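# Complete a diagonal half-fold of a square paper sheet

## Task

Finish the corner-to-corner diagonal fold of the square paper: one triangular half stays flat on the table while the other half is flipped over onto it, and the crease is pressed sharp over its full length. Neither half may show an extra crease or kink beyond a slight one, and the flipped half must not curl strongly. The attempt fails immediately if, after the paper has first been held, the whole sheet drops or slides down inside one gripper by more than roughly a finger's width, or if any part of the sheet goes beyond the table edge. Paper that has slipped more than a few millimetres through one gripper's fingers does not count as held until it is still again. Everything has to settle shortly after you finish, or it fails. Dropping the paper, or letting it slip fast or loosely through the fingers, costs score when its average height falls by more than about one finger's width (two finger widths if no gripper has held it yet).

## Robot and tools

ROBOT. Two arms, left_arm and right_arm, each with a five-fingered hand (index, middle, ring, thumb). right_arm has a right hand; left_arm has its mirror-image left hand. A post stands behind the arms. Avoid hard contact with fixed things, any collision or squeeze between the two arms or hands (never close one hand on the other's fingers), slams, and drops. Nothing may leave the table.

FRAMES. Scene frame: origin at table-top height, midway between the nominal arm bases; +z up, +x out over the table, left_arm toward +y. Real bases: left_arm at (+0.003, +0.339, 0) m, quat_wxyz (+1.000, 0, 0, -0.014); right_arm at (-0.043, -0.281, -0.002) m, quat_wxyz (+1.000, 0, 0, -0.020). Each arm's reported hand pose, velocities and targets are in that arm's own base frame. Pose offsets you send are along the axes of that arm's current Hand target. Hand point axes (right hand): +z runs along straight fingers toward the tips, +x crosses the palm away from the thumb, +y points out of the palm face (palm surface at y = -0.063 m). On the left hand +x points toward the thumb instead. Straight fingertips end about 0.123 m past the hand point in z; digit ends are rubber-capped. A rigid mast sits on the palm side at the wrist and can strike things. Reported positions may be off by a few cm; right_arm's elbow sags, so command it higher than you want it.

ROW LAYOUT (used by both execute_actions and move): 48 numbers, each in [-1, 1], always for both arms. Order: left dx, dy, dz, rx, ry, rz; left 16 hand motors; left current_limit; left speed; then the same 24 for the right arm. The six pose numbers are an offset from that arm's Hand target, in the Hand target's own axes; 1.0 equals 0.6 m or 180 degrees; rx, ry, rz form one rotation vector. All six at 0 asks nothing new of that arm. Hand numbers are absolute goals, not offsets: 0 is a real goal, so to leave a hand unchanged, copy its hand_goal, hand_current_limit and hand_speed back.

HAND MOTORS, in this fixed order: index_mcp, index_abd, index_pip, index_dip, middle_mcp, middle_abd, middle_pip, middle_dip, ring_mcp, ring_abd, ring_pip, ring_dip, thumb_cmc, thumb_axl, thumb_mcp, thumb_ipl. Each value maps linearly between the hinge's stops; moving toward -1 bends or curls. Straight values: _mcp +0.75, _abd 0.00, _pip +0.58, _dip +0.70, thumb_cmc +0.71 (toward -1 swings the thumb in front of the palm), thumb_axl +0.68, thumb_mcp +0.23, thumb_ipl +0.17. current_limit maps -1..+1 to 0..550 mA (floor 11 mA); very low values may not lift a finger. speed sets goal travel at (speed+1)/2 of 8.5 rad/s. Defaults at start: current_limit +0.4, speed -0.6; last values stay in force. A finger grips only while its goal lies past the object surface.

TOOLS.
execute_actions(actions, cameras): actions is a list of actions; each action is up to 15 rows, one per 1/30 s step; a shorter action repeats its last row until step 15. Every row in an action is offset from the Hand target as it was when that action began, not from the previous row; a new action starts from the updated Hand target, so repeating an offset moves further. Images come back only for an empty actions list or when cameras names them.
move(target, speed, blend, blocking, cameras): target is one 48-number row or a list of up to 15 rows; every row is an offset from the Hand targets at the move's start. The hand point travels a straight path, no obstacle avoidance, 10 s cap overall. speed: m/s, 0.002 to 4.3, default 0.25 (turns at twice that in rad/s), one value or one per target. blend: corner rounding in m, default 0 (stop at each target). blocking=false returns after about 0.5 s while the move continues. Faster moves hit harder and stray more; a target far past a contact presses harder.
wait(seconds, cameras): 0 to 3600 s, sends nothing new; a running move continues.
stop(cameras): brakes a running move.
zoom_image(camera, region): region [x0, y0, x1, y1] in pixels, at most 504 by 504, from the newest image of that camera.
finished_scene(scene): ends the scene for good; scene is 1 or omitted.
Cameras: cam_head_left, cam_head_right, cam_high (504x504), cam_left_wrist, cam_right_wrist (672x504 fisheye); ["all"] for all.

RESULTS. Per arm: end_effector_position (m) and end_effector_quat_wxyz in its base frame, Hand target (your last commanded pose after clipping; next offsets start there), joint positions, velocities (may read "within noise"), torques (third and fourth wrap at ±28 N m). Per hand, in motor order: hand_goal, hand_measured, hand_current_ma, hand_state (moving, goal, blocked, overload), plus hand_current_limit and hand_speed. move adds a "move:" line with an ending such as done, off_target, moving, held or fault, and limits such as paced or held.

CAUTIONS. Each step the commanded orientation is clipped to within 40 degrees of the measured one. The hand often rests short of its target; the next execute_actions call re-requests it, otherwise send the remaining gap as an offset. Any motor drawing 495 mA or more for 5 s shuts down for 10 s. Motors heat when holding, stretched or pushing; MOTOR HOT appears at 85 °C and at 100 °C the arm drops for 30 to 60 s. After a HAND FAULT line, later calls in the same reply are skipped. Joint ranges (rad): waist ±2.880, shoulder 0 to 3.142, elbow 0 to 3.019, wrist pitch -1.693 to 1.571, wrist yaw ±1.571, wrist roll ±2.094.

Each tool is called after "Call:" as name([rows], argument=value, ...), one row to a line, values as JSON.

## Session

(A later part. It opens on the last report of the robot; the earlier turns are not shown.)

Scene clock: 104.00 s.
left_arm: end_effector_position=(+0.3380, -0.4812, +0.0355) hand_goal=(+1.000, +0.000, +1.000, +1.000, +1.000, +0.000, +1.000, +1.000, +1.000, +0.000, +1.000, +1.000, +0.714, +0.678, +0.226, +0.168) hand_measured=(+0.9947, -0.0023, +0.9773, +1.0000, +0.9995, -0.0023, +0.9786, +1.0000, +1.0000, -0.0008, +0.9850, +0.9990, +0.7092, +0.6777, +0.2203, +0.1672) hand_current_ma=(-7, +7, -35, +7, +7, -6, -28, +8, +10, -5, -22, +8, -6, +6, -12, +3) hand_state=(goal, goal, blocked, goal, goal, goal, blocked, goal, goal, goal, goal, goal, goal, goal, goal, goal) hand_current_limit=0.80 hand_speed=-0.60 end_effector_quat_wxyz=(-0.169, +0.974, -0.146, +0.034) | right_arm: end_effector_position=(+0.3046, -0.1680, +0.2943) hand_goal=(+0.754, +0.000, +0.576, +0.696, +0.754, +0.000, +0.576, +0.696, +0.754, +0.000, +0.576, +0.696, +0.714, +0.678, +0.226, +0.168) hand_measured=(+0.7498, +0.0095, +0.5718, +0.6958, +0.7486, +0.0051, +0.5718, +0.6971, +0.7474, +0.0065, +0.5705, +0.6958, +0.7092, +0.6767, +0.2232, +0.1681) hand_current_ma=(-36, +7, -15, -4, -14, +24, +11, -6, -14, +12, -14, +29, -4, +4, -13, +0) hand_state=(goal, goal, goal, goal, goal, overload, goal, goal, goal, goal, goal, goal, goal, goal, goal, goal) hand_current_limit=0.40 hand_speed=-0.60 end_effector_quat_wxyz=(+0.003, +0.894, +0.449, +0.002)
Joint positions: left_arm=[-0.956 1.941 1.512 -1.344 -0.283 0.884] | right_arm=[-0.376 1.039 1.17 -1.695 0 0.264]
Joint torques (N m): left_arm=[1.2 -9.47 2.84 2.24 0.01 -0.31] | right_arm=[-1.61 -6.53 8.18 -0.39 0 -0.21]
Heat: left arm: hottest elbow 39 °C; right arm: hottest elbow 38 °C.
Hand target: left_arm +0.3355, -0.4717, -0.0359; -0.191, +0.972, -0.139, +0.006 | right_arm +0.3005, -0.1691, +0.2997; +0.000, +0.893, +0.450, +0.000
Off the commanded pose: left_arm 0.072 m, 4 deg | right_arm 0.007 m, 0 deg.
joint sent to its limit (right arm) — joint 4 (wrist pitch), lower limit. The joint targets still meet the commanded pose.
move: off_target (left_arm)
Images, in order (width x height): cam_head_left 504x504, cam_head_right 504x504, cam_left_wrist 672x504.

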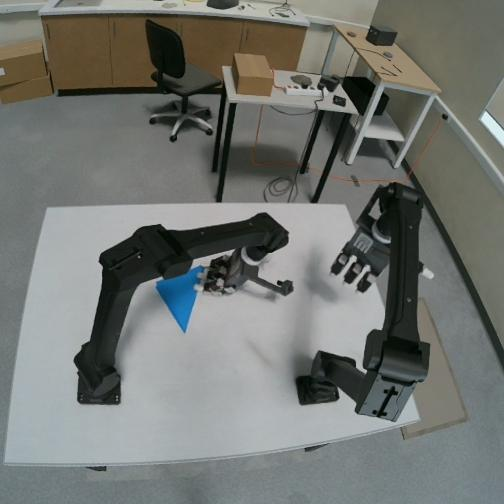

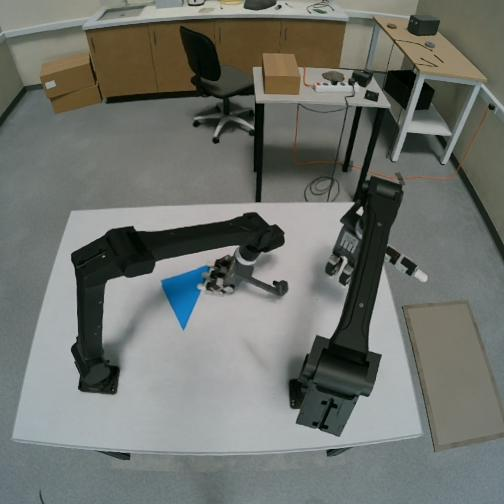

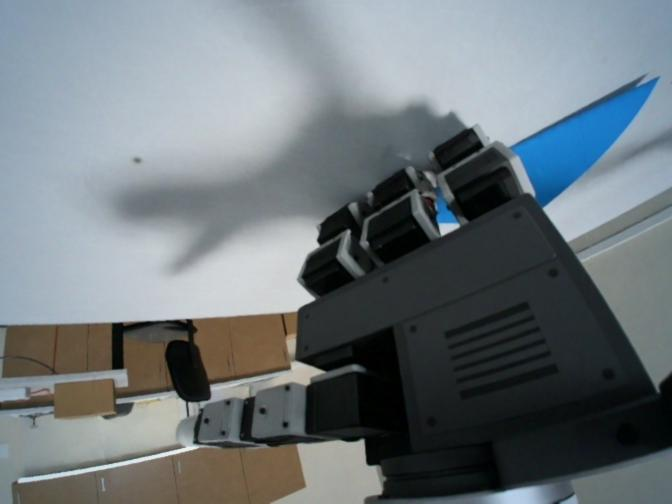

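Call:
move([
  [0.0218,-0.0228,-0.0998,-0.0148,0.0256,0,1,0,1,1,1,0,1,1,1,0,1,1,0.714,0.678,0.226,0.168,0.8,-0.6,0,0,0,0,0,0,0.754,0,0.576,0.696,0.754,0,0.576,0.696,0.754,0,0.576,0.696,0.714,0.678,0.226,0.168,0.4,-0.6],
  [0.018,-0.0668,-0.2097,-0.0148,0.0256,0,1,0,1,1,1,0,1,1,1,0,1,1,0.714,0.678,0.226,0.168,0.8,-0.6,0,0,0,0,0,0,0.754,0,0.576,0.696,0.754,0,0.576,0.696,0.754,0,0.576,0.696,0.714,0.678,0.226,0.168,0.4,-0.6],
], speed=0.13, blend=[0.003,0], cameras=["cam_head_right","cam_head_left","cam_left_wrist"])

Call:
zoom_image(camera="cam_head_right", region=[150, 230, 250, 330])

Call:
zoom_image(camera="cam_head_right", region=[150, 265, 180, 295])

Call:
zoom_image(camera="cam_left_wrist", region=[480, 0, 672, 144])

Scene clock: 105.87 s.
left_arm: end_effector_position=(+0.3388, -0.4811, +0.0824) hand_goal=(+1.000, +0.000, +1.000, +1.000, +1.000, +0.000, +1.000, +1.000, +1.000, +0.000, +1.000, +1.000, +0.714, +0.678, +0.226, +0.168) hand_measured=(+0.9922, -0.0008, +0.9773, +0.9990, +0.9922, -0.0008, +0.9773, +0.9990, +0.9922, +0.0007, +0.9773, +0.9990, +0.7092, +0.6777, +0.2203, +0.1681) hand_current_ma=(-20, +8, -42, +8, -1, -7, -36, +8, +19, -5, -37, +7, -2, +0, -9, -4) hand_state=(goal, goal, blocked, goal, goal, goal, blocked, goal, goal, goal, blocked, goal, goal, goal, goal, goal) hand_current_limit=0.80 hand_speed=-0.60 end_effector_quat_wxyz=(-0.170, +0.974, -0.148, +0.036) | right_arm: end_effector_position=(+0.3046, -0.1680, +0.2943) hand_goal=(+0.754, +0.000, +0.576, +0.696, +0.754, +0.000, +0.576, +0.696, +0.754, +0.000, +0.576, +0.696, +0.714, +0.678, +0.226, +0.168) hand_measured=(+0.7498, +0.0095, +0.5731, +0.6958, +0.7498, +0.0036, +0.5718, +0.6971, +0.7486, +0.0051, +0.5705, +0.6958, +0.7079, +0.6767, +0.2222, +0.1681) hand_current_ma=(-18, +7, -3, +1, +0, -5, -3, +8, -19, +4, +7, -6, -10, +21, -8, +15) hand_state=(goal, goal, goal, goal, goal, overload, goal, goal, goal, goal, goal, goal, goal, goal, goal, goal) hand_current_limit=0.40 hand_speed=-0.60 end_effector_quat_wxyz=(+0.003, +0.894, +0.449, +0.002)
Joint positions: left_arm=[-0.956 1.897 1.574 -1.451 -0.288 0.886] | right_arm=[-0.376 1.039 1.17 -1.695 0 0.264]
Joint torques (N m): left_arm=[1.73 -16.67 9.47 -0.51 -0.37 0.01] | right_arm=[-1.55 -6.59 8.21 -0.36 0 -0.21]
Heat: left arm: hottest elbow 39 °C; right arm: hottest elbow 38 °C.
Hand target: left_arm +0.3485, -0.4854, +0.0952; -0.163, +0.975, -0.147, +0.042 | right_arm +0.3005, -0.1691, +0.2997; +0.000, +0.893, +0.450, +0.000
Off the commanded pose: left_arm 0.017 m, 1 deg | right_arm 0.007 m, 0 deg.
joint sent to its limit (right arm) — joint 4 (wrist pitch), lower limit. The joint targets still meet the commanded pose.
move: off_target (left_arm)
Images, in order (width x height): cam_head_left 504x504, cam_head_right 504x504, cam_left_wrist 672x504.

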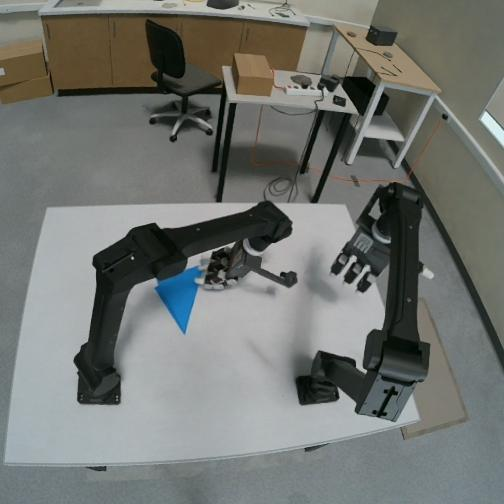

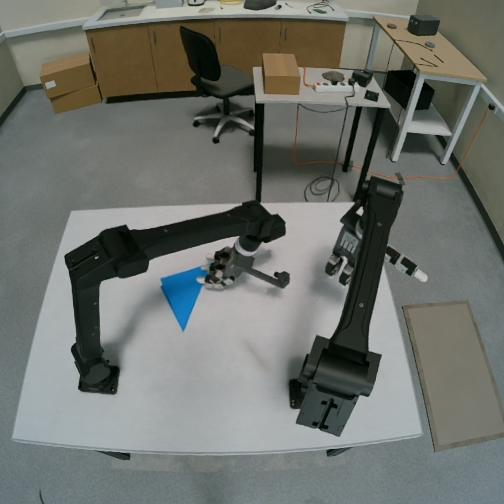

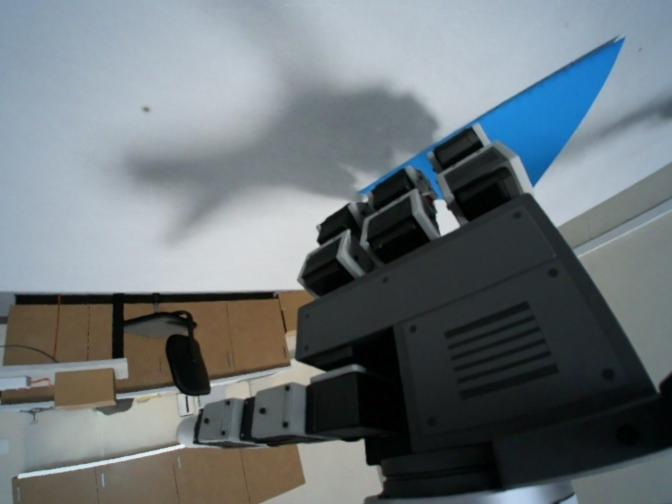

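Scaled by 5.040 from the camera's image (finer frame: 720x720).

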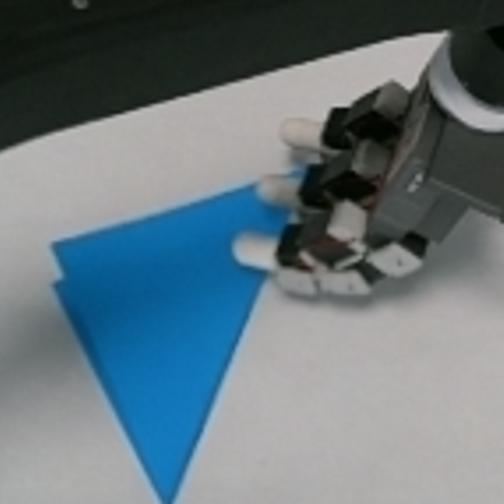

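Scaled by 16.800 from the camera's image (finer frame: 720x720).

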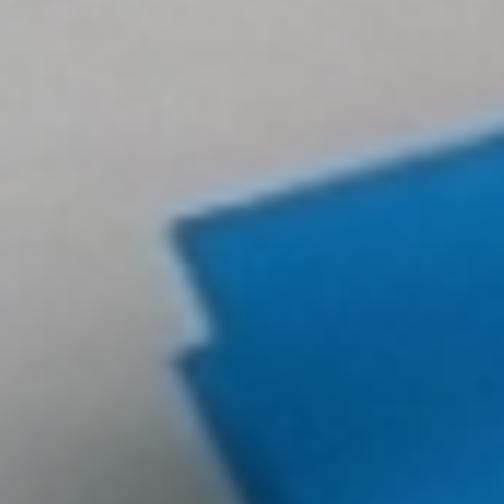

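Scaled by 2.625 from the camera's image (finer frame: 960x720).

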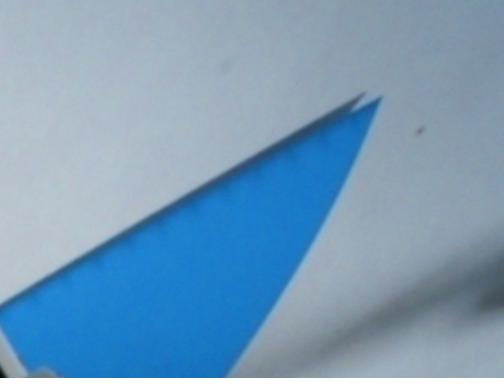

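Call:
move([
  [0.0085,-0.0162,0.0058,0,0,0,1,0,1,1,1,0,1,1,1,0,1,1,0.714,0.678,0.226,0.168,0.8,-0.6,0,0,0,0,0,0,0.754,0,0.576,0.696,0.754,0,0.576,0.696,0.754,0,0.576,0.696,0.714,0.678,0.226,0.168,0.4,-0.6],
  [-0.0253,0.0408,0.2163,0.0148,-0.0256,0,1,0,1,1,1,0,1,1,1,0,1,1,0.714,0.678,0.226,0.168,0.8,-0.6,0,0,0,0,0,0,0.754,0,0.576,0.696,0.754,0,0.576,0.696,0.754,0,0.576,0.696,0.714,0.678,0.226,0.168,0.4,-0.6],
  [0.0045,0.0227,0.1177,0,0,0,1,0,1,1,1,0,1,1,1,0,1,1,0.714,0.678,0.226,0.168,0.8,-0.6,0,0,0,0,0,0,0.754,0,0.576,0.696,0.754,0,0.576,0.696,0.754,0,0.576,0.696,0.714,0.678,0.226,0.168,0.4,-0.6],
  [0.0085,-0.0162,0.0058,0,0,0,1,0,1,1,1,0,1,1,1,0,1,1,0.714,0.678,0.226,0.168,0.8,-0.6,0,0,0,0,0,0,0.754,0,0.576,0.696,0.754,0,0.576,0.696,0.754,0,0.576,0.696,0.714,0.678,0.226,0.168,0.4,-0.6],
], speed=[0.13,0.13,0.13,0.13], blend=[0.003,0,0.003,0], cameras=["cam_head_right","cam_head_left","cam_left_wrist"])

Call:
zoom_image(camera="cam_head_right", region=[150, 230, 250, 330])

Call:
zoom_image(camera="cam_head_right", region=[150, 265, 180, 295])

Call:
zoom_image(camera="cam_left_wrist", region=[320, 0, 672, 264])

Scene clock: 109.37 s.
left_arm: end_effector_position=(+0.3486, -0.4718, +0.0828) hand_goal=(+1.000, +0.000, +1.000, +1.000, +1.000, +0.000, +1.000, +1.000, +1.000, +0.000, +1.000, +1.000, +0.714, +0.678, +0.226, +0.168) hand_measured=(+0.9922, -0.0008, +0.9773, +1.0000, +0.9922, -0.0008, +0.9773, +1.0000, +0.9922, +0.0007, +0.9773, +0.9990, +0.7079, +0.6767, +0.2203, +0.1681) hand_current_ma=(-17, +6, -33, +3, +2, -7, -30, +9, +6, -7, -47, +6, -3, +0, -7, +7) hand_state=(goal, goal, blocked, goal, goal, goal, blocked, goal, goal, goal, blocked, goal, goal, goal, goal, goal) hand_current_limit=0.80 hand_speed=-0.60 end_effector_quat_wxyz=(-0.170, +0.974, -0.146, +0.036) | right_arm: end_effector_position=(+0.3046, -0.1680, +0.2943) hand_goal=(+0.754, +0.000, +0.576, +0.696, +0.754, +0.000, +0.576, +0.696, +0.754, +0.000, +0.576, +0.696, +0.714, +0.678, +0.226, +0.168) hand_measured=(+0.7486, +0.0095, +0.5731, +0.6971, +0.7486, +0.0036, +0.5731, +0.6971, +0.7474, +0.0065, +0.5705, +0.6958, +0.7079, +0.6767, +0.2232, +0.1681) hand_current_ma=(-20, +5, +6, -1, -12, +7, +14, -6, -15, +17, -27, +0, +8, +15, -3, +12) hand_state=(goal, goal, goal, goal, goal, overload, goal, goal, goal, goal, goal, goal, goal, goal, goal, goal) hand_current_limit=0.40 hand_speed=-0.60 end_effector_quat_wxyz=(+0.003, +0.894, +0.449, +0.002)
Joint positions: left_arm=[-0.932 1.89 1.566 -1.442 -0.292 0.908] | right_arm=[-0.376 1.039 1.17 -1.695 0 0.264]
Joint torques (N m): left_arm=[1.49 -16.09 9.4 -0.47 -0.37 0.02] | right_arm=[-1.61 -6.53 8.2 -0.36 0 -0.22]
Heat: left arm: hottest elbow 39 °C; right arm: hottest elbow 39 °C.
Hand target: left_arm +0.3566, -0.4772, +0.0953; -0.162, +0.975, -0.146, +0.042 | right_arm +0.3005, -0.1691, +0.2997; +0.000, +0.893, +0.450, +0.000
Off the commanded pose: left_arm 0.016 m, 1 deg | right_arm 0.007 m, 0 deg.
joint sent to its limit (right arm) — joint 4 (wrist pitch), lower limit. The joint targets still meet the commanded pose.
move: off_target (left_arm)
Images, in order (width x height): cam_head_left 504x504, cam_head_right 504x504, cam_left_wrist 672x504.

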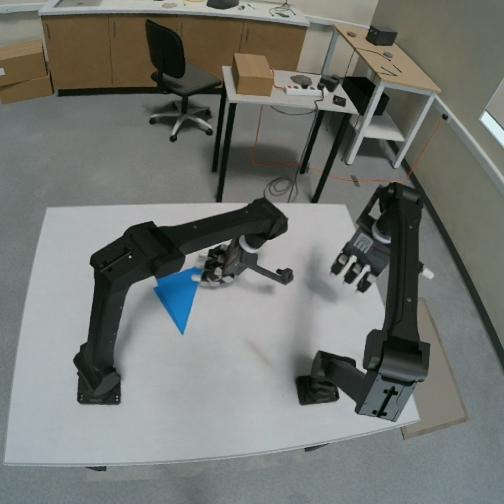

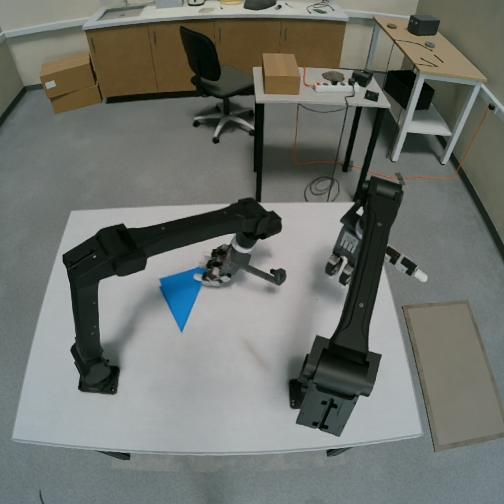

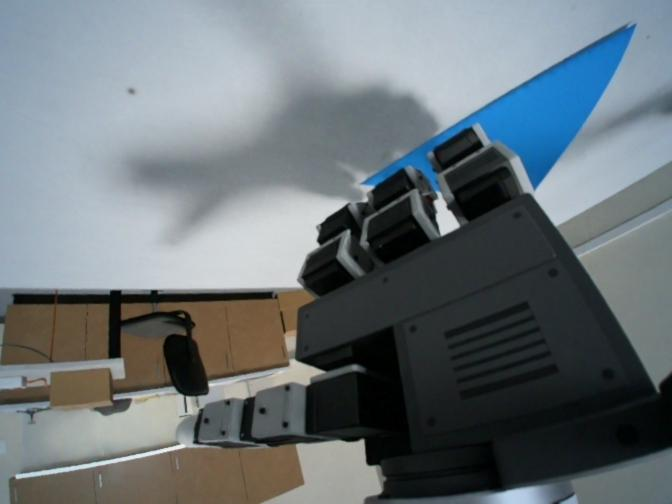

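Scaled by 5.040 from the camera's image (finer frame: 720x720).

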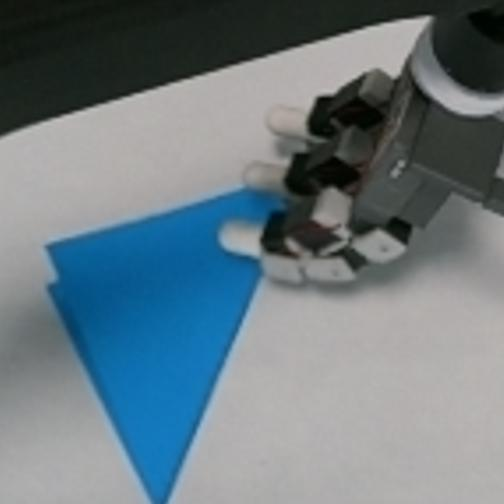

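Scaled by 16.800 from the camera's image (finer frame: 720x720).

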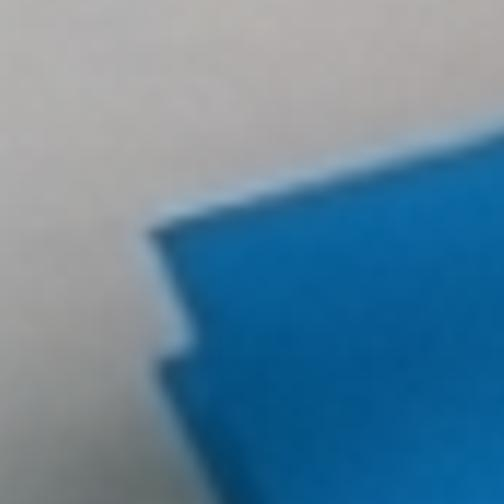

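Scaled by 1.432 from the camera's image (finer frame: 960x720).

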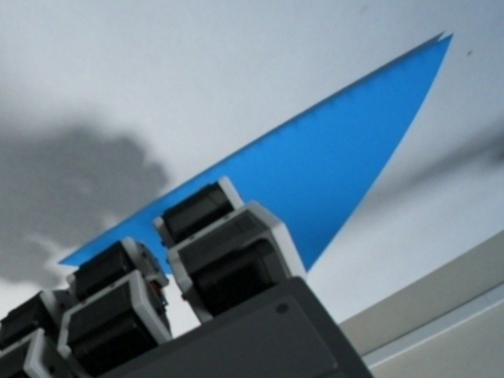

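Call:
move([
  [-0.1037,0.0298,-0.0142,-0.0003,0.0047,0.013,1,0,1,1,1,0,1,1,1,0,1,1,0.714,0.678,0.226,0.168,0.8,-0.6,0,0,0,0,0,0,0.754,0,0.576,0.696,0.754,0,0.576,0.696,0.754,0,0.576,0.696,0.714,0.678,0.226,0.168,0.4,-0.6],
  [-0.0777,-0.0007,-0.0026,-0.0003,0.0047,0.013,1,0,1,1,1,0,1,1,1,0,1,1,0.714,0.678,0.226,0.168,0.8,-0.6,0,0,0,0,0,0,0.754,0,0.576,0.696,0.754,0,0.576,0.696,0.754,0,0.576,0.696,0.714,0.678,0.226,0.168,0.4,-0.6],
  [-0.1115,0.0563,0.2079,0.0145,-0.0209,0.013,1,0,1,1,1,0,1,1,1,0,1,1,0.714,0.678,0.226,0.168,0.8,-0.6,0,0,0,0,0,0,0.754,0,0.576,0.696,0.754,0,0.576,0.696,0.754,0,0.576,0.696,0.714,0.678,0.226,0.168,0.4,-0.6],
  [-0.0817,0.0382,0.1093,-0.0003,0.0047,0.013,1,0,1,1,1,0,1,1,1,0,1,1,0.714,0.678,0.226,0.168,0.8,-0.6,0,0,0,0,0,0,0.754,0,0.576,0.696,0.754,0,0.576,0.696,0.754,0,0.576,0.696,0.714,0.678,0.226,0.168,0.4,-0.6],
  [-0.0777,-0.0007,-0.0026,-0.0003,0.0047,0.013,1,0,1,1,1,0,1,1,1,0,1,1,0.714,0.678,0.226,0.168,0.8,-0.6,0,0,0,0,0,0,0.754,0,0.576,0.696,0.754,0,0.576,0.696,0.754,0,0.576,0.696,0.714,0.678,0.226,0.168,0.4,-0.6],
], speed=0.13, blend=[0.003,0.003,0,0.003,0], cameras=["cam_head_right","cam_head_left","cam_left_wrist"])

Call:
zoom_image(camera="cam_head_right", region=[150, 230, 250, 330])

Call:
zoom_image(camera="cam_head_right", region=[150, 265, 180, 295])

Call:
zoom_image(camera="cam_left_wrist", region=[320, 0, 672, 264])

Scene clock: 114.03 s.
left_arm: end_effector_position=(+0.3044, -0.4574, +0.0843) hand_goal=(+1.000, +0.000, +1.000, +1.000, +1.000, +0.000, +1.000, +1.000, +1.000, +0.000, +1.000, +1.000, +0.714, +0.678, +0.226, +0.168) hand_measured=(+0.9922, -0.0008, +0.9773, +1.0000, +0.9922, -0.0008, +0.9773, +0.9990, +0.9935, -0.0008, +0.9786, +0.9990, +0.7079, +0.6767, +0.2203, +0.1672) hand_current_ma=(-20, +17, -44, +17, +4, -3, -36, +2, -3, -9, -41, +6, -8, -8, -16, +16) hand_state=(goal, goal, blocked, goal, goal, goal, blocked, goal, goal, goal, blocked, goal, goal, goal, goal, goal) hand_current_limit=0.80 hand_speed=-0.60 end_effector_quat_wxyz=(-0.169, +0.970, -0.168, +0.041) | right_arm: end_effector_position=(+0.3046, -0.1680, +0.2943) hand_goal=(+0.754, +0.000, +0.576, +0.696, +0.754, +0.000, +0.576, +0.696, +0.754, +0.000, +0.576, +0.696, +0.714, +0.678, +0.226, +0.168) hand_measured=(+0.7486, +0.0095, +0.5731, +0.6958, +0.7486, +0.0036, +0.5718, +0.6971, +0.7474, +0.0065, +0.5705, +0.6958, +0.7079, +0.6767, +0.2232, +0.1681) hand_current_ma=(-35, -15, -8, -7, -9, -2, +6, -1, -10, +10, -22, +10, -9, -1, +5, +7) hand_state=(goal, goal, goal, goal, goal, overload, goal, goal, goal, goal, goal, goal, goal, goal, goal, goal) hand_current_limit=0.40 hand_speed=-0.60 end_effector_quat_wxyz=(+0.003, +0.894, +0.449, +0.002)
Joint positions: left_arm=[-0.982 1.796 1.433 -1.401 -0.292 0.903] | right_arm=[-0.376 1.039 1.17 -1.695 0 0.264]
Joint torques (N m): left_arm=[1.44 -14.86 9.29 -0.5 -0.36 0.01] | right_arm=[-1.61 -6.53 8.21 -0.36 0 -0.21]
Heat: left arm: hottest elbow 39 °C; right arm: hottest elbow 39 °C.
Hand target: left_arm +0.3119, -0.4632, +0.0953; -0.162, +0.971, -0.168, +0.046 | right_arm +0.3005, -0.1691, +0.2997; +0.000, +0.893, +0.450, +0.000
Off the commanded pose: left_arm 0.015 m, 1 deg | right_arm 0.007 m, 0 deg.
joint sent to its limit (right arm) — joint 4 (wrist pitch), lower limit. The joint targets still meet the commanded pose.
move: off_target (left_arm)
Images, in order (width x height): cam_head_left 504x504, cam_head_right 504x504, cam_left_wrist 672x504.

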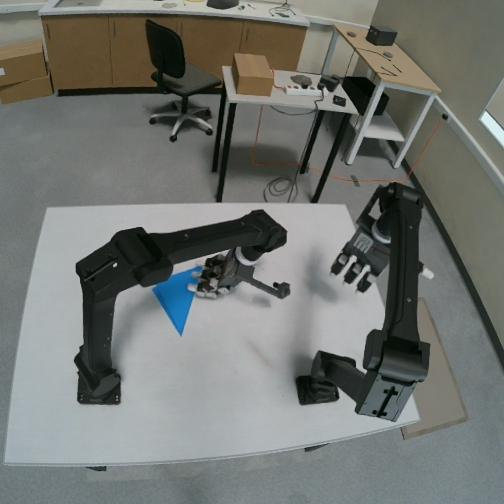

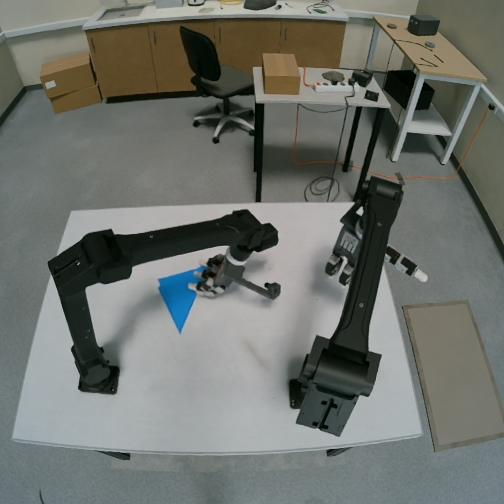

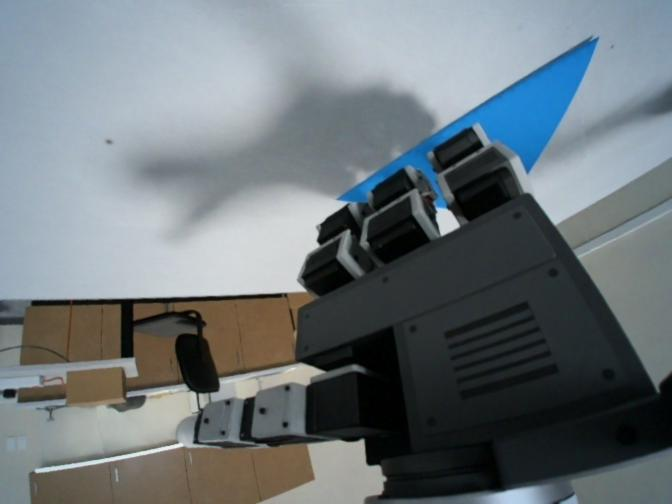

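Scaled by 5.040 from the camera's image (finer frame: 720x720).

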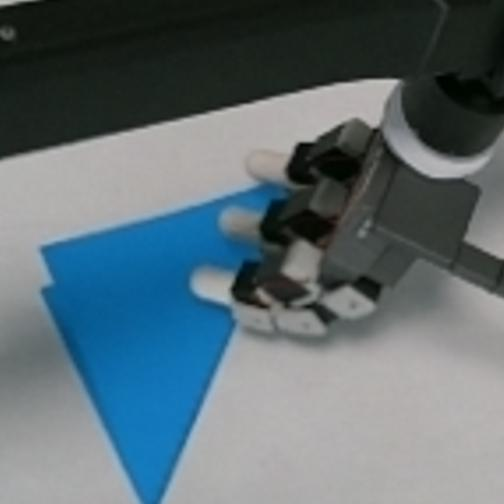

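Scaled by 16.800 from the camera's image (finer frame: 720x720).

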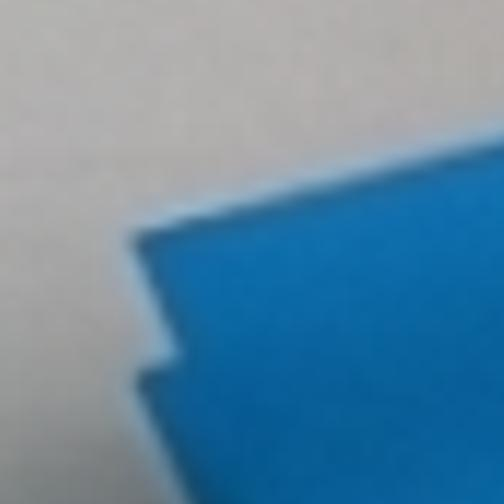

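Scaled by 1.432 from the camera's image (finer frame: 960x720).

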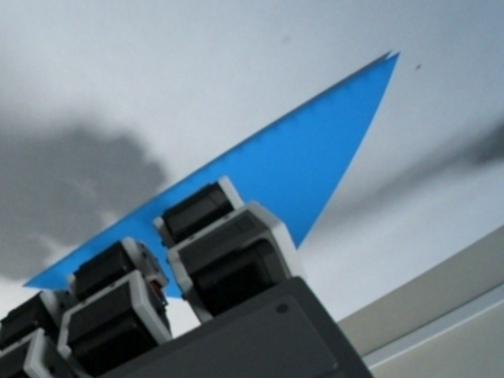

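Call:
move([
  [0.0107,0.0088,-0.0027,0.0055,0.0013,0.0037,1,0,1,1,1,0,1,1,1,0,1,1,0.714,0.678,0.226,0.168,0.8,-0.6,0,0,0,0,0,0,0.754,0,0.576,0.696,0.754,0,0.576,0.696,0.754,0,0.576,0.696,0.714,0.678,0.226,0.168,0.4,-0.6],
  [-0.024,0.0675,0.2068,0.0203,-0.0243,0.0037,1,0,1,1,1,0,1,1,1,0,1,1,0.714,0.678,0.226,0.168,0.8,-0.6,0,0,0,0,0,0,0.754,0,0.576,0.696,0.754,0,0.576,0.696,0.754,0,0.576,0.696,0.714,0.678,0.226,0.168,0.4,-0.6],
  [0.0065,0.0479,0.109,0.0055,0.0013,0.0037,1,0,1,1,1,0,1,1,1,0,1,1,0.714,0.678,0.226,0.168,0.8,-0.6,0,0,0,0,0,0,0.754,0,0.576,0.696,0.754,0,0.576,0.696,0.754,0,0.576,0.696,0.714,0.678,0.226,0.168,0.4,-0.6],
  [0.0107,0.0088,-0.0027,0.0055,0.0013,0.0037,1,0,1,1,1,0,1,1,1,0,1,1,0.714,0.678,0.226,0.168,0.8,-0.6,0,0,0,0,0,0,0.754,0,0.576,0.696,0.754,0,0.576,0.696,0.754,0,0.576,0.696,0.714,0.678,0.226,0.168,0.4,-0.6],
], speed=0.13, blend=[0.003,0,0.003,0], cameras=["cam_head_right","cam_head_left","cam_left_wrist"])

Call:
zoom_image(camera="cam_head_right", region=[150, 230, 250, 330])

Call:
zoom_image(camera="cam_head_right", region=[150, 265, 180, 295])

Call:
zoom_image(camera="cam_left_wrist", region=[320, 0, 672, 264])

Scene clock: 118.20 s.
left_arm: end_effector_position=(+0.3085, -0.4649, +0.0844) hand_goal=(+1.000, +0.000, +1.000, +1.000, +1.000, +0.000, +1.000, +1.000, +1.000, +0.000, +1.000, +1.000, +0.714, +0.678, +0.226, +0.168) hand_measured=(+0.9922, -0.0023, +0.9773, +0.9990, +0.9922, -0.0008, +0.9773, +0.9990, +0.9935, -0.0008, +0.9773, +0.9990, +0.7079, +0.6767, +0.2203, +0.1681) hand_current_ma=(-15, +15, -41, +4, -2, -17, -36, +7, -4, -5, -33, +7, +3, -1, -9, +6) hand_state=(goal, goal, blocked, goal, goal, goal, blocked, goal, goal, goal, blocked, goal, goal, goal, goal, goal) hand_current_limit=0.80 hand_speed=-0.60 end_effector_quat_wxyz=(-0.177, +0.968, -0.174, +0.044) | right_arm: end_effector_position=(+0.3046, -0.1680, +0.2943) hand_goal=(+0.754, +0.000, +0.576, +0.696, +0.754, +0.000, +0.576, +0.696, +0.754, +0.000, +0.576, +0.696, +0.714, +0.678, +0.226, +0.168) hand_measured=(+0.7498, +0.0080, +0.5744, +0.6945, +0.7486, +0.0051, +0.5718, +0.6945, +0.7474, +0.0051, +0.5718, +0.6958, +0.7092, +0.6767, +0.2232, +0.1681) hand_current_ma=(-8, +16, -25, -4, -14, +11, -5, -13, -19, +6, -6, +5, +17, -6, -8, +11) hand_state=(goal, goal, goal, goal, goal, overload, goal, goal, goal, goal, goal, goal, goal, goal, goal, goal) hand_current_limit=0.40 hand_speed=-0.60 end_effector_quat_wxyz=(+0.003, +0.894, +0.449, +0.002)
Joint positions: left_arm=[-0.988 1.824 1.472 -1.423 -0.307 0.908] | right_arm=[-0.376 1.039 1.17 -1.695 0 0.264]
Joint torques (N m): left_arm=[1.44 -15.33 9.29 -0.58 -0.4 -0.04] | right_arm=[-1.61 -6.53 8.2 -0.36 0 -0.22]
Heat: left arm: hottest elbow 39 °C; right arm: hottest elbow 39 °C.
Hand target: left_arm +0.3161, -0.4706, +0.0953; -0.170, +0.969, -0.173, +0.048 | right_arm +0.3005, -0.1691, +0.2997; +0.000, +0.893, +0.450, +0.000
Off the commanded pose: left_arm 0.014 m, 1 deg | right_arm 0.007 m, 0 deg.
joint sent to its limit (right arm) — joint 4 (wrist pitch), lower limit. The joint targets still meet the commanded pose.
move: off_target (left_arm)
Images, in order (width x height): cam_head_left 504x504, cam_head_right 504x504, cam_left_wrist 672x504.

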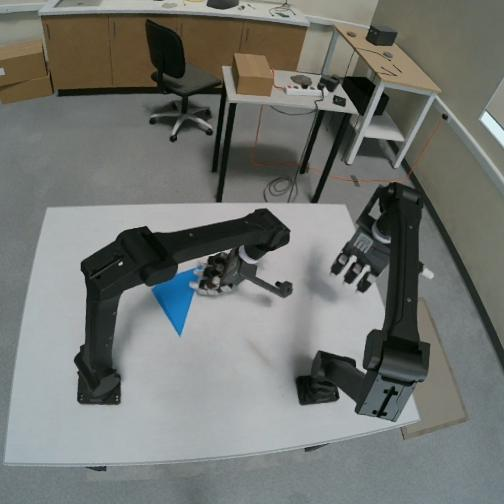

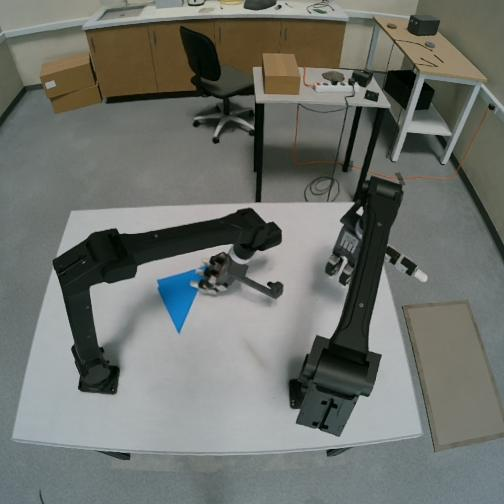

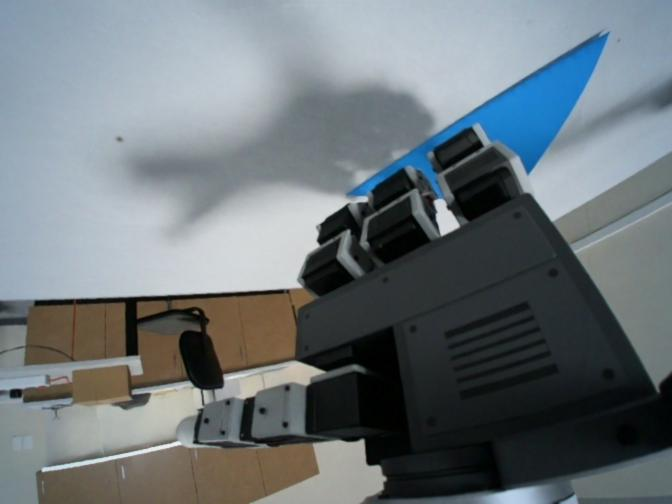

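Scaled by 5.040 from the camera's image (finer frame: 720x720).

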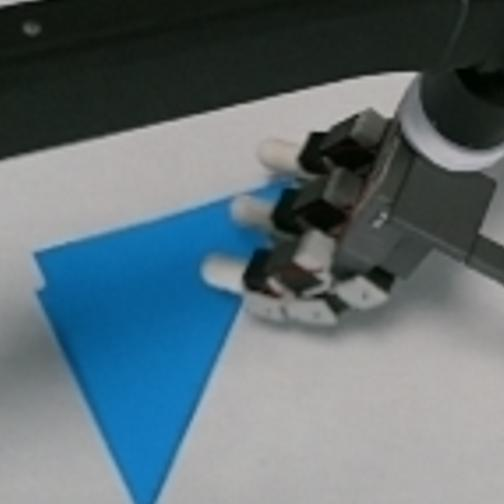

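Scaled by 16.800 from the camera's image (finer frame: 720x720).

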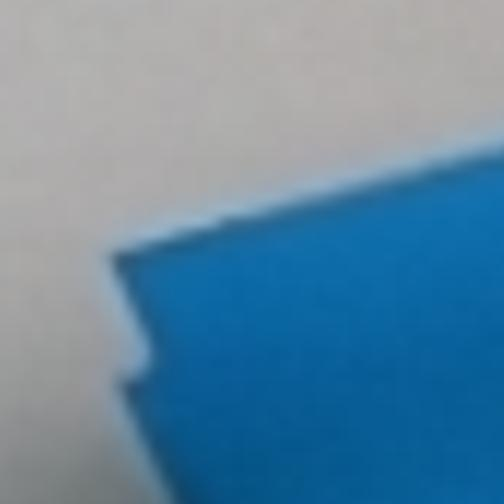

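Scaled by 1.432 from the camera's image (finer frame: 960x720).

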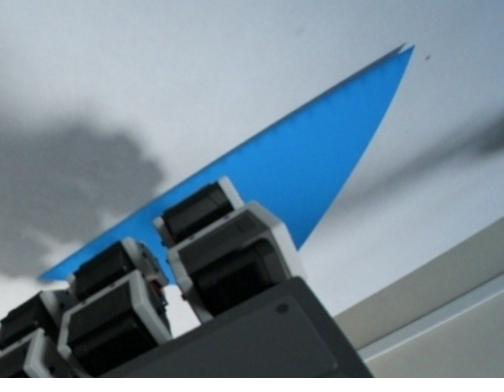

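Call:
move([
  [0.0142,0,0.0005,0,0,0,1,0,1,1,1,0,1,1,1,0,1,1,0.714,0.678,0.226,0.168,0.8,-0.6,0,0,0,0,0,0,0.754,0,0.576,0.696,0.754,0,0.576,0.696,0.754,0,0.576,0.696,0.714,0.678,0.226,0.168,0.4,-0.6],
  [-0.0205,0.0623,0.2093,0.0148,-0.0256,0,1,0,1,1,1,0,1,1,1,0,1,1,0.714,0.678,0.226,0.168,0.8,-0.6,0,0,0,0,0,0,0.754,0,0.576,0.696,0.754,0,0.576,0.696,0.754,0,0.576,0.696,0.714,0.678,0.226,0.168,0.4,-0.6],
  [0.0101,0.041,0.1116,0,0,0,1,0,1,1,1,0,1,1,1,0,1,1,0.714,0.678,0.226,0.168,0.8,-0.6,0,0,0,0,0,0,0.754,0,0.576,0.696,0.754,0,0.576,0.696,0.754,0,0.576,0.696,0.714,0.678,0.226,0.168,0.4,-0.6],
  [0.0142,0,0.0005,0,0,0,1,0,1,1,1,0,1,1,1,0,1,1,0.714,0.678,0.226,0.168,0.8,-0.6,0,0,0,0,0,0,0.754,0,0.576,0.696,0.754,0,0.576,0.696,0.754,0,0.576,0.696,0.714,0.678,0.226,0.168,0.4,-0.6],
  [-0.0592,0.0265,-0.012,0,0,0,1,0,1,1,1,0,1,1,1,0,1,1,0.714,0.678,0.226,0.168,0.8,-0.6,0,0,0,0,0,0,0.754,0,0.576,0.696,0.754,0,0.576,0.696,0.754,0,0.576,0.696,0.714,0.678,0.226,0.168,0.4,-0.6],
  [-0.035,-0.0052,0.0006,0,0,0,1,0,1,1,1,0,1,1,1,0,1,1,0.714,0.678,0.226,0.168,0.8,-0.6,0,0,0,0,0,0,0.754,0,0.576,0.696,0.754,0,0.576,0.696,0.754,0,0.576,0.696,0.714,0.678,0.226,0.168,0.4,-0.6],
  [-0.0697,0.0571,0.2094,0.0148,-0.0256,0,1,0,1,1,1,0,1,1,1,0,1,1,0.714,0.678,0.226,0.168,0.8,-0.6,0,0,0,0,0,0,0.754,0,0.576,0.696,0.754,0,0.576,0.696,0.754,0,0.576,0.696,0.714,0.678,0.226,0.168,0.4,-0.6],
  [-0.0391,0.0358,0.1117,0,0,0,1,0,1,1,1,0,1,1,1,0,1,1,0.714,0.678,0.226,0.168,0.8,-0.6,0,0,0,0,0,0,0.754,0,0.576,0.696,0.754,0,0.576,0.696,0.754,0,0.576,0.696,0.714,0.678,0.226,0.168,0.4,-0.6],
  [-0.035,-0.0052,0.0006,0,0,0,1,0,1,1,1,0,1,1,1,0,1,1,0.714,0.678,0.226,0.168,0.8,-0.6,0,0,0,0,0,0,0.754,0,0.576,0.696,0.754,0,0.576,0.696,0.754,0,0.576,0.696,0.714,0.678,0.226,0.168,0.4,-0.6],
], speed=0.14, blend=[0.003,0,0.003,0.005,0.005,0.003,0,0.003,0], cameras=["cam_head_right","cam_head_left","cam_left_wrist"])

Call:
zoom_image(camera="cam_head_right", region=[150, 230, 250, 330])

Call:
zoom_image(camera="cam_head_right", region=[145, 265, 175, 295])

Call:
zoom_image(camera="cam_left_wrist", region=[320, 0, 672, 264])

Scene clock: 124.87 s.
left_arm: end_effector_position=(+0.2901, -0.4551, +0.0852) hand_goal=(+1.000, +0.000, +1.000, +1.000, +1.000, +0.000, +1.000, +1.000, +1.000, +0.000, +1.000, +1.000, +0.714, +0.678, +0.226, +0.168) hand_measured=(+0.9922, -0.0023, +0.9773, +1.0000, +0.9922, -0.0008, +0.9773, +0.9990, +0.9922, -0.0008, +0.9773, +0.9990, +0.7079, +0.6767, +0.2193, +0.1681) hand_current_ma=(-16, +11, -37, +14, +5, -14, -37, -2, +9, -14, -46, +3, +0, -1, -19, +1) hand_state=(goal, goal, blocked, goal, goal, goal, blocked, goal, goal, goal, blocked, goal, goal, goal, goal, goal) hand_current_limit=0.80 hand_speed=-0.60 end_effector_quat_wxyz=(-0.176, +0.968, -0.174, +0.045) | right_arm: end_effector_position=(+0.3046, -0.1680, +0.2943) hand_goal=(+0.754, +0.000, +0.576, +0.696, +0.754, +0.000, +0.576, +0.696, +0.754, +0.000, +0.576, +0.696, +0.714, +0.678, +0.226, +0.168) hand_measured=(+0.7498, +0.0095, +0.5731, +0.6971, +0.7498, +0.0036, +0.5731, +0.6958, +0.7474, +0.0065, +0.5705, +0.6958, +0.7079, +0.6777, +0.2222, +0.1672) hand_current_ma=(-14, -13, -14, -3, -7, +3, +6, -12, -20, +24, -15, +4, +7, -1, -2, +8) hand_state=(goal, goal, goal, goal, goal, overload, goal, goal, goal, goal, goal, goal, goal, goal, goal, goal) hand_current_limit=0.40 hand_speed=-0.60 end_effector_quat_wxyz=(+0.003, +0.894, +0.449, +0.002)
Joint positions: left_arm=[-1.007 1.778 1.409 -1.409 -0.303 0.886] | right_arm=[-0.376 1.039 1.17 -1.695 0 0.264]
Joint torques (N m): left_arm=[1.49 -14.1 9.14 -0.61 -0.39 0.02] | right_arm=[-1.61 -6.59 8.25 -0.36 0 -0.21]
Heat: left arm: hottest elbow 39 °C; right arm: hottest elbow 39 °C.
Hand target: left_arm +0.2976, -0.4605, +0.0953; -0.170, +0.969, -0.173, +0.048 | right_arm +0.3005, -0.1691, +0.2997; +0.000, +0.893, +0.450, +0.000
Off the commanded pose: left_arm 0.014 m, 1 deg | right_arm 0.007 m, 0 deg.
joint sent to its limit (right arm) — joint 4 (wrist pitch), lower limit. The joint targets still meet the commanded pose.
move: off_target (left_arm)
Images, in order (width x height): cam_head_left 504x504, cam_head_right 504x504, cam_left_wrist 672x504.

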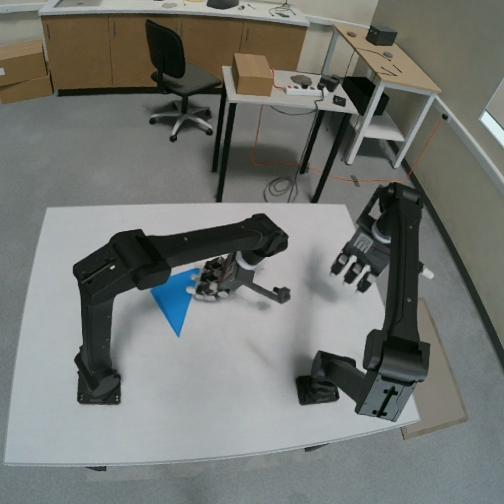

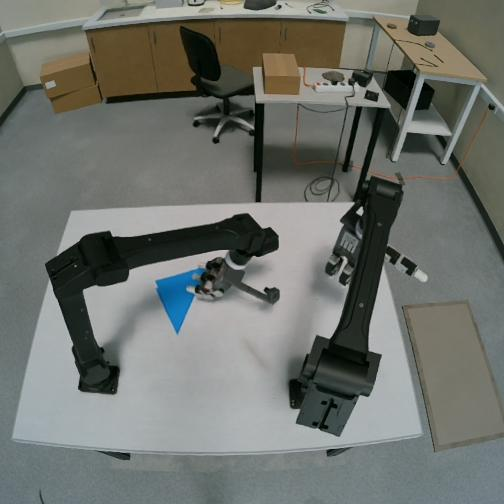

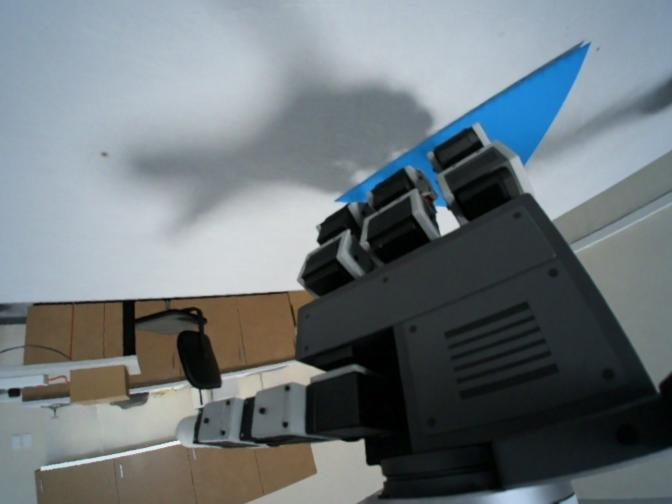

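Scaled by 5.040 from the camera's image (finer frame: 720x720).

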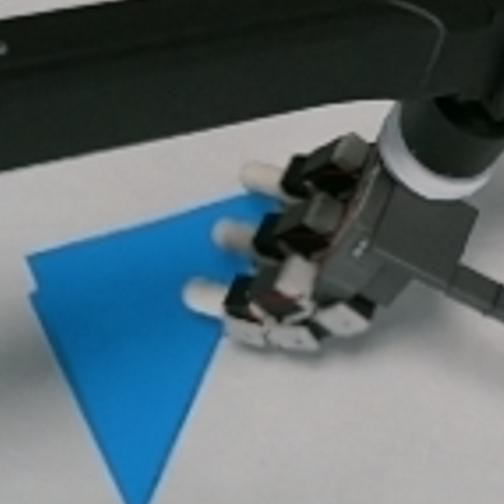

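Scaled by 16.800 from the camera's image (finer frame: 720x720).

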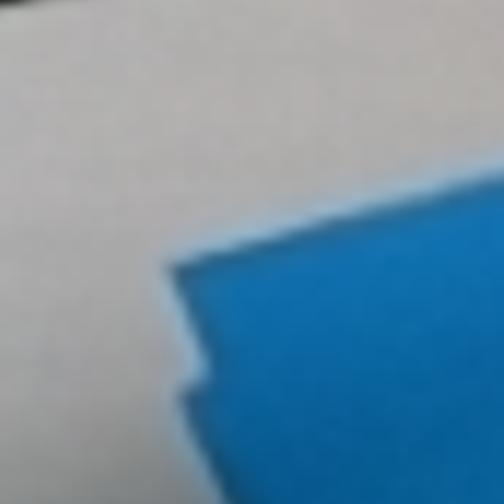

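Scaled by 1.432 from the camera's image (finer frame: 960x720).

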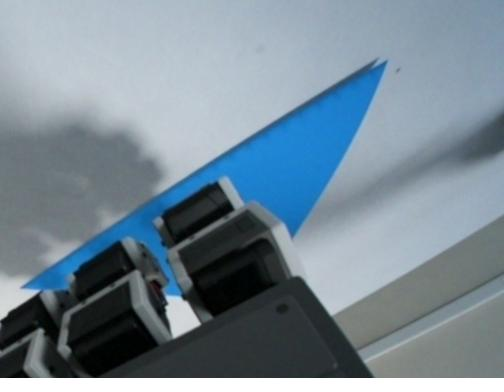

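Call:
move([
  [0.0105,0.0037,0.0097,0.0127,0.0018,0.0047,1,0,1,1,1,0,1,1,1,0,1,1,0.714,0.678,0.226,0.168,0.8,-0.6,0,0,0,0,0,0,0.754,0,0.576,0.696,0.754,0,0.576,0.696,0.754,0,0.576,0.696,0.714,0.678,0.226,0.168,0.4,-0.6],
  [-0.0242,0.066,0.2185,0.0275,-0.0238,0.0047,1,0,1,1,1,0,1,1,1,0,1,1,0.714,0.678,0.226,0.168,0.8,-0.6,0,0,0,0,0,0,0.754,0,0.576,0.696,0.754,0,0.576,0.696,0.754,0,0.576,0.696,0.714,0.678,0.226,0.168,0.4,-0.6],
], speed=0.13, blend=[0.003,0], cameras=["cam_head_right","cam_head_left","cam_left_wrist"])

Call:
zoom_image(camera="cam_head_right", region=[150, 250, 220, 330])

Call:
zoom_image(camera="cam_left_wrist", region=[280, 60, 672, 354])

Scene clock: 127.00 s.
left_arm: end_effector_position=(+0.2951, -0.4547, +0.0225) hand_goal=(+1.000, +0.000, +1.000, +1.000, +1.000, +0.000, +1.000, +1.000, +1.000, +0.000, +1.000, +1.000, +0.714, +0.678, +0.226, +0.168) hand_measured=(+0.9983, -0.0023, +0.9786, +1.0000, +1.0000, -0.0023, +0.9812, +0.9990, +1.0000, -0.0023, +0.9850, +0.9990, +0.7079, +0.6767, +0.2193, +0.1681) hand_current_ma=(-17, +14, -40, +5, +6, -13, -28, +3, +14, -8, -28, +6, -8, -6, -16, +1) hand_state=(goal, goal, blocked, goal, goal, goal, goal, goal, goal, goal, goal, goal, goal, goal, goal, goal) hand_current_limit=0.80 hand_speed=-0.60 end_effector_quat_wxyz=(-0.207, +0.961, -0.179, +0.043) | right_arm: end_effector_position=(+0.3046, -0.1680, +0.2943) hand_goal=(+0.754, +0.000, +0.576, +0.696, +0.754, +0.000, +0.576, +0.696, +0.754, +0.000, +0.576, +0.696, +0.714, +0.678, +0.226, +0.168) hand_measured=(+0.7486, +0.0095, +0.5731, +0.6945, +0.7474, +0.0036, +0.5731, +0.6958, +0.7474, +0.0051, +0.5705, +0.6958, +0.7092, +0.6777, +0.2232, +0.1672) hand_current_ma=(-20, +6, +2, -6, -15, -1, +5, +4, -19, +2, -32, +15, -11, -1, -23, +3) hand_state=(goal, goal, goal, goal, goal, overload, goal, goal, goal, goal, goal, goal, goal, goal, goal, goal) hand_current_limit=0.40 hand_speed=-0.60 end_effector_quat_wxyz=(+0.003, +0.894, +0.449, +0.002)
Joint positions: left_arm=[-1.013 1.883 1.383 -1.329 -0.342 0.882] | right_arm=[-0.376 1.039 1.17 -1.695 0 0.264]
Joint torques (N m): left_arm=[1.08 -8.59 2.8 2.58 0.4 -0.3] | right_arm=[-1.61 -6.48 8.2 -0.35 -0.01 -0.22]
Heat: left arm: hottest elbow 39 °C; right arm: hottest elbow 39 °C.
Hand target: left_arm +0.2912, -0.4493, -0.0418; -0.218, +0.960, -0.172, +0.018 | right_arm +0.3005, -0.1691, +0.2997; +0.000, +0.893, +0.450, +0.000
Off the commanded pose: left_arm 0.065 m, 3 deg | right_arm 0.007 m, 0 deg.
joint sent to its limit (right arm) — joint 4 (wrist pitch), lower limit. The joint targets still meet the commanded pose.
move: off_target (left_arm)
Images, in order (width x height): cam_head_left 504x504, cam_head_right 504x504, cam_left_wrist 672x504.

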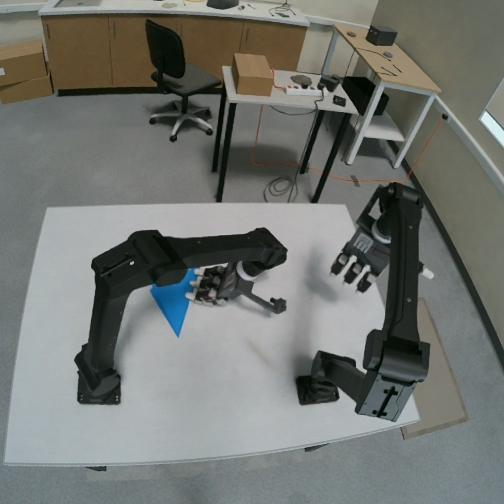

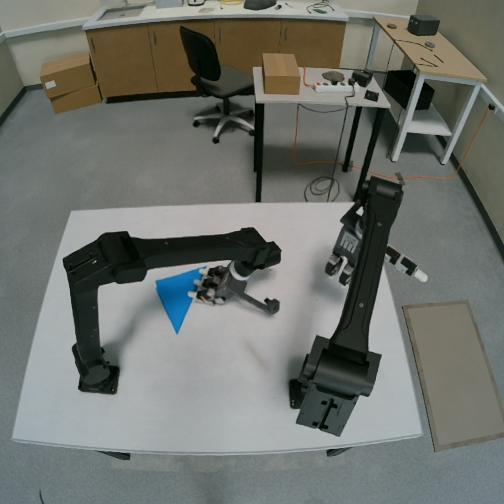

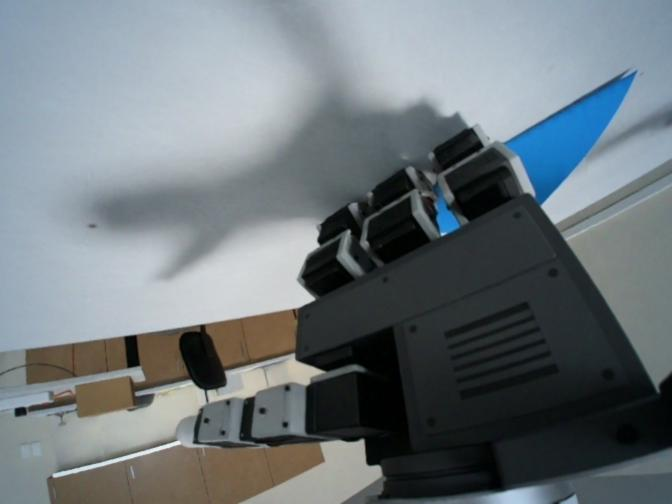

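Scaled by 6.300 from the camera's image (finer frame: 720x720).

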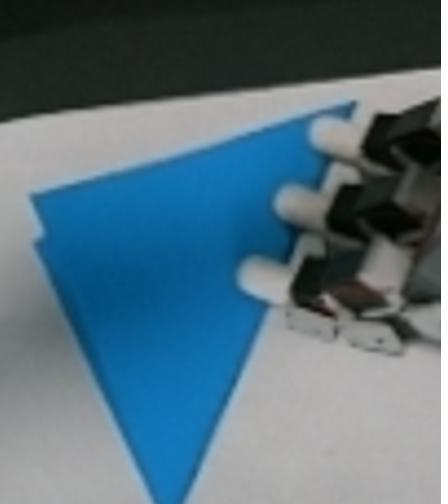

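Scaled by 1.286 from the camera's image (finer frame: 960x720).

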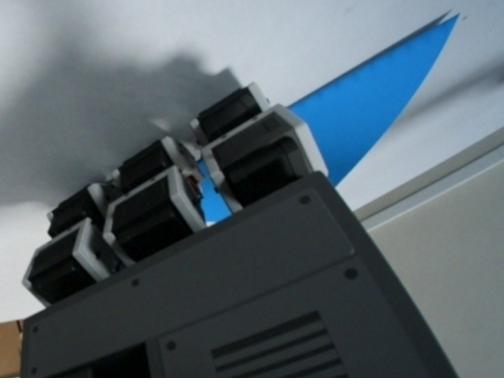

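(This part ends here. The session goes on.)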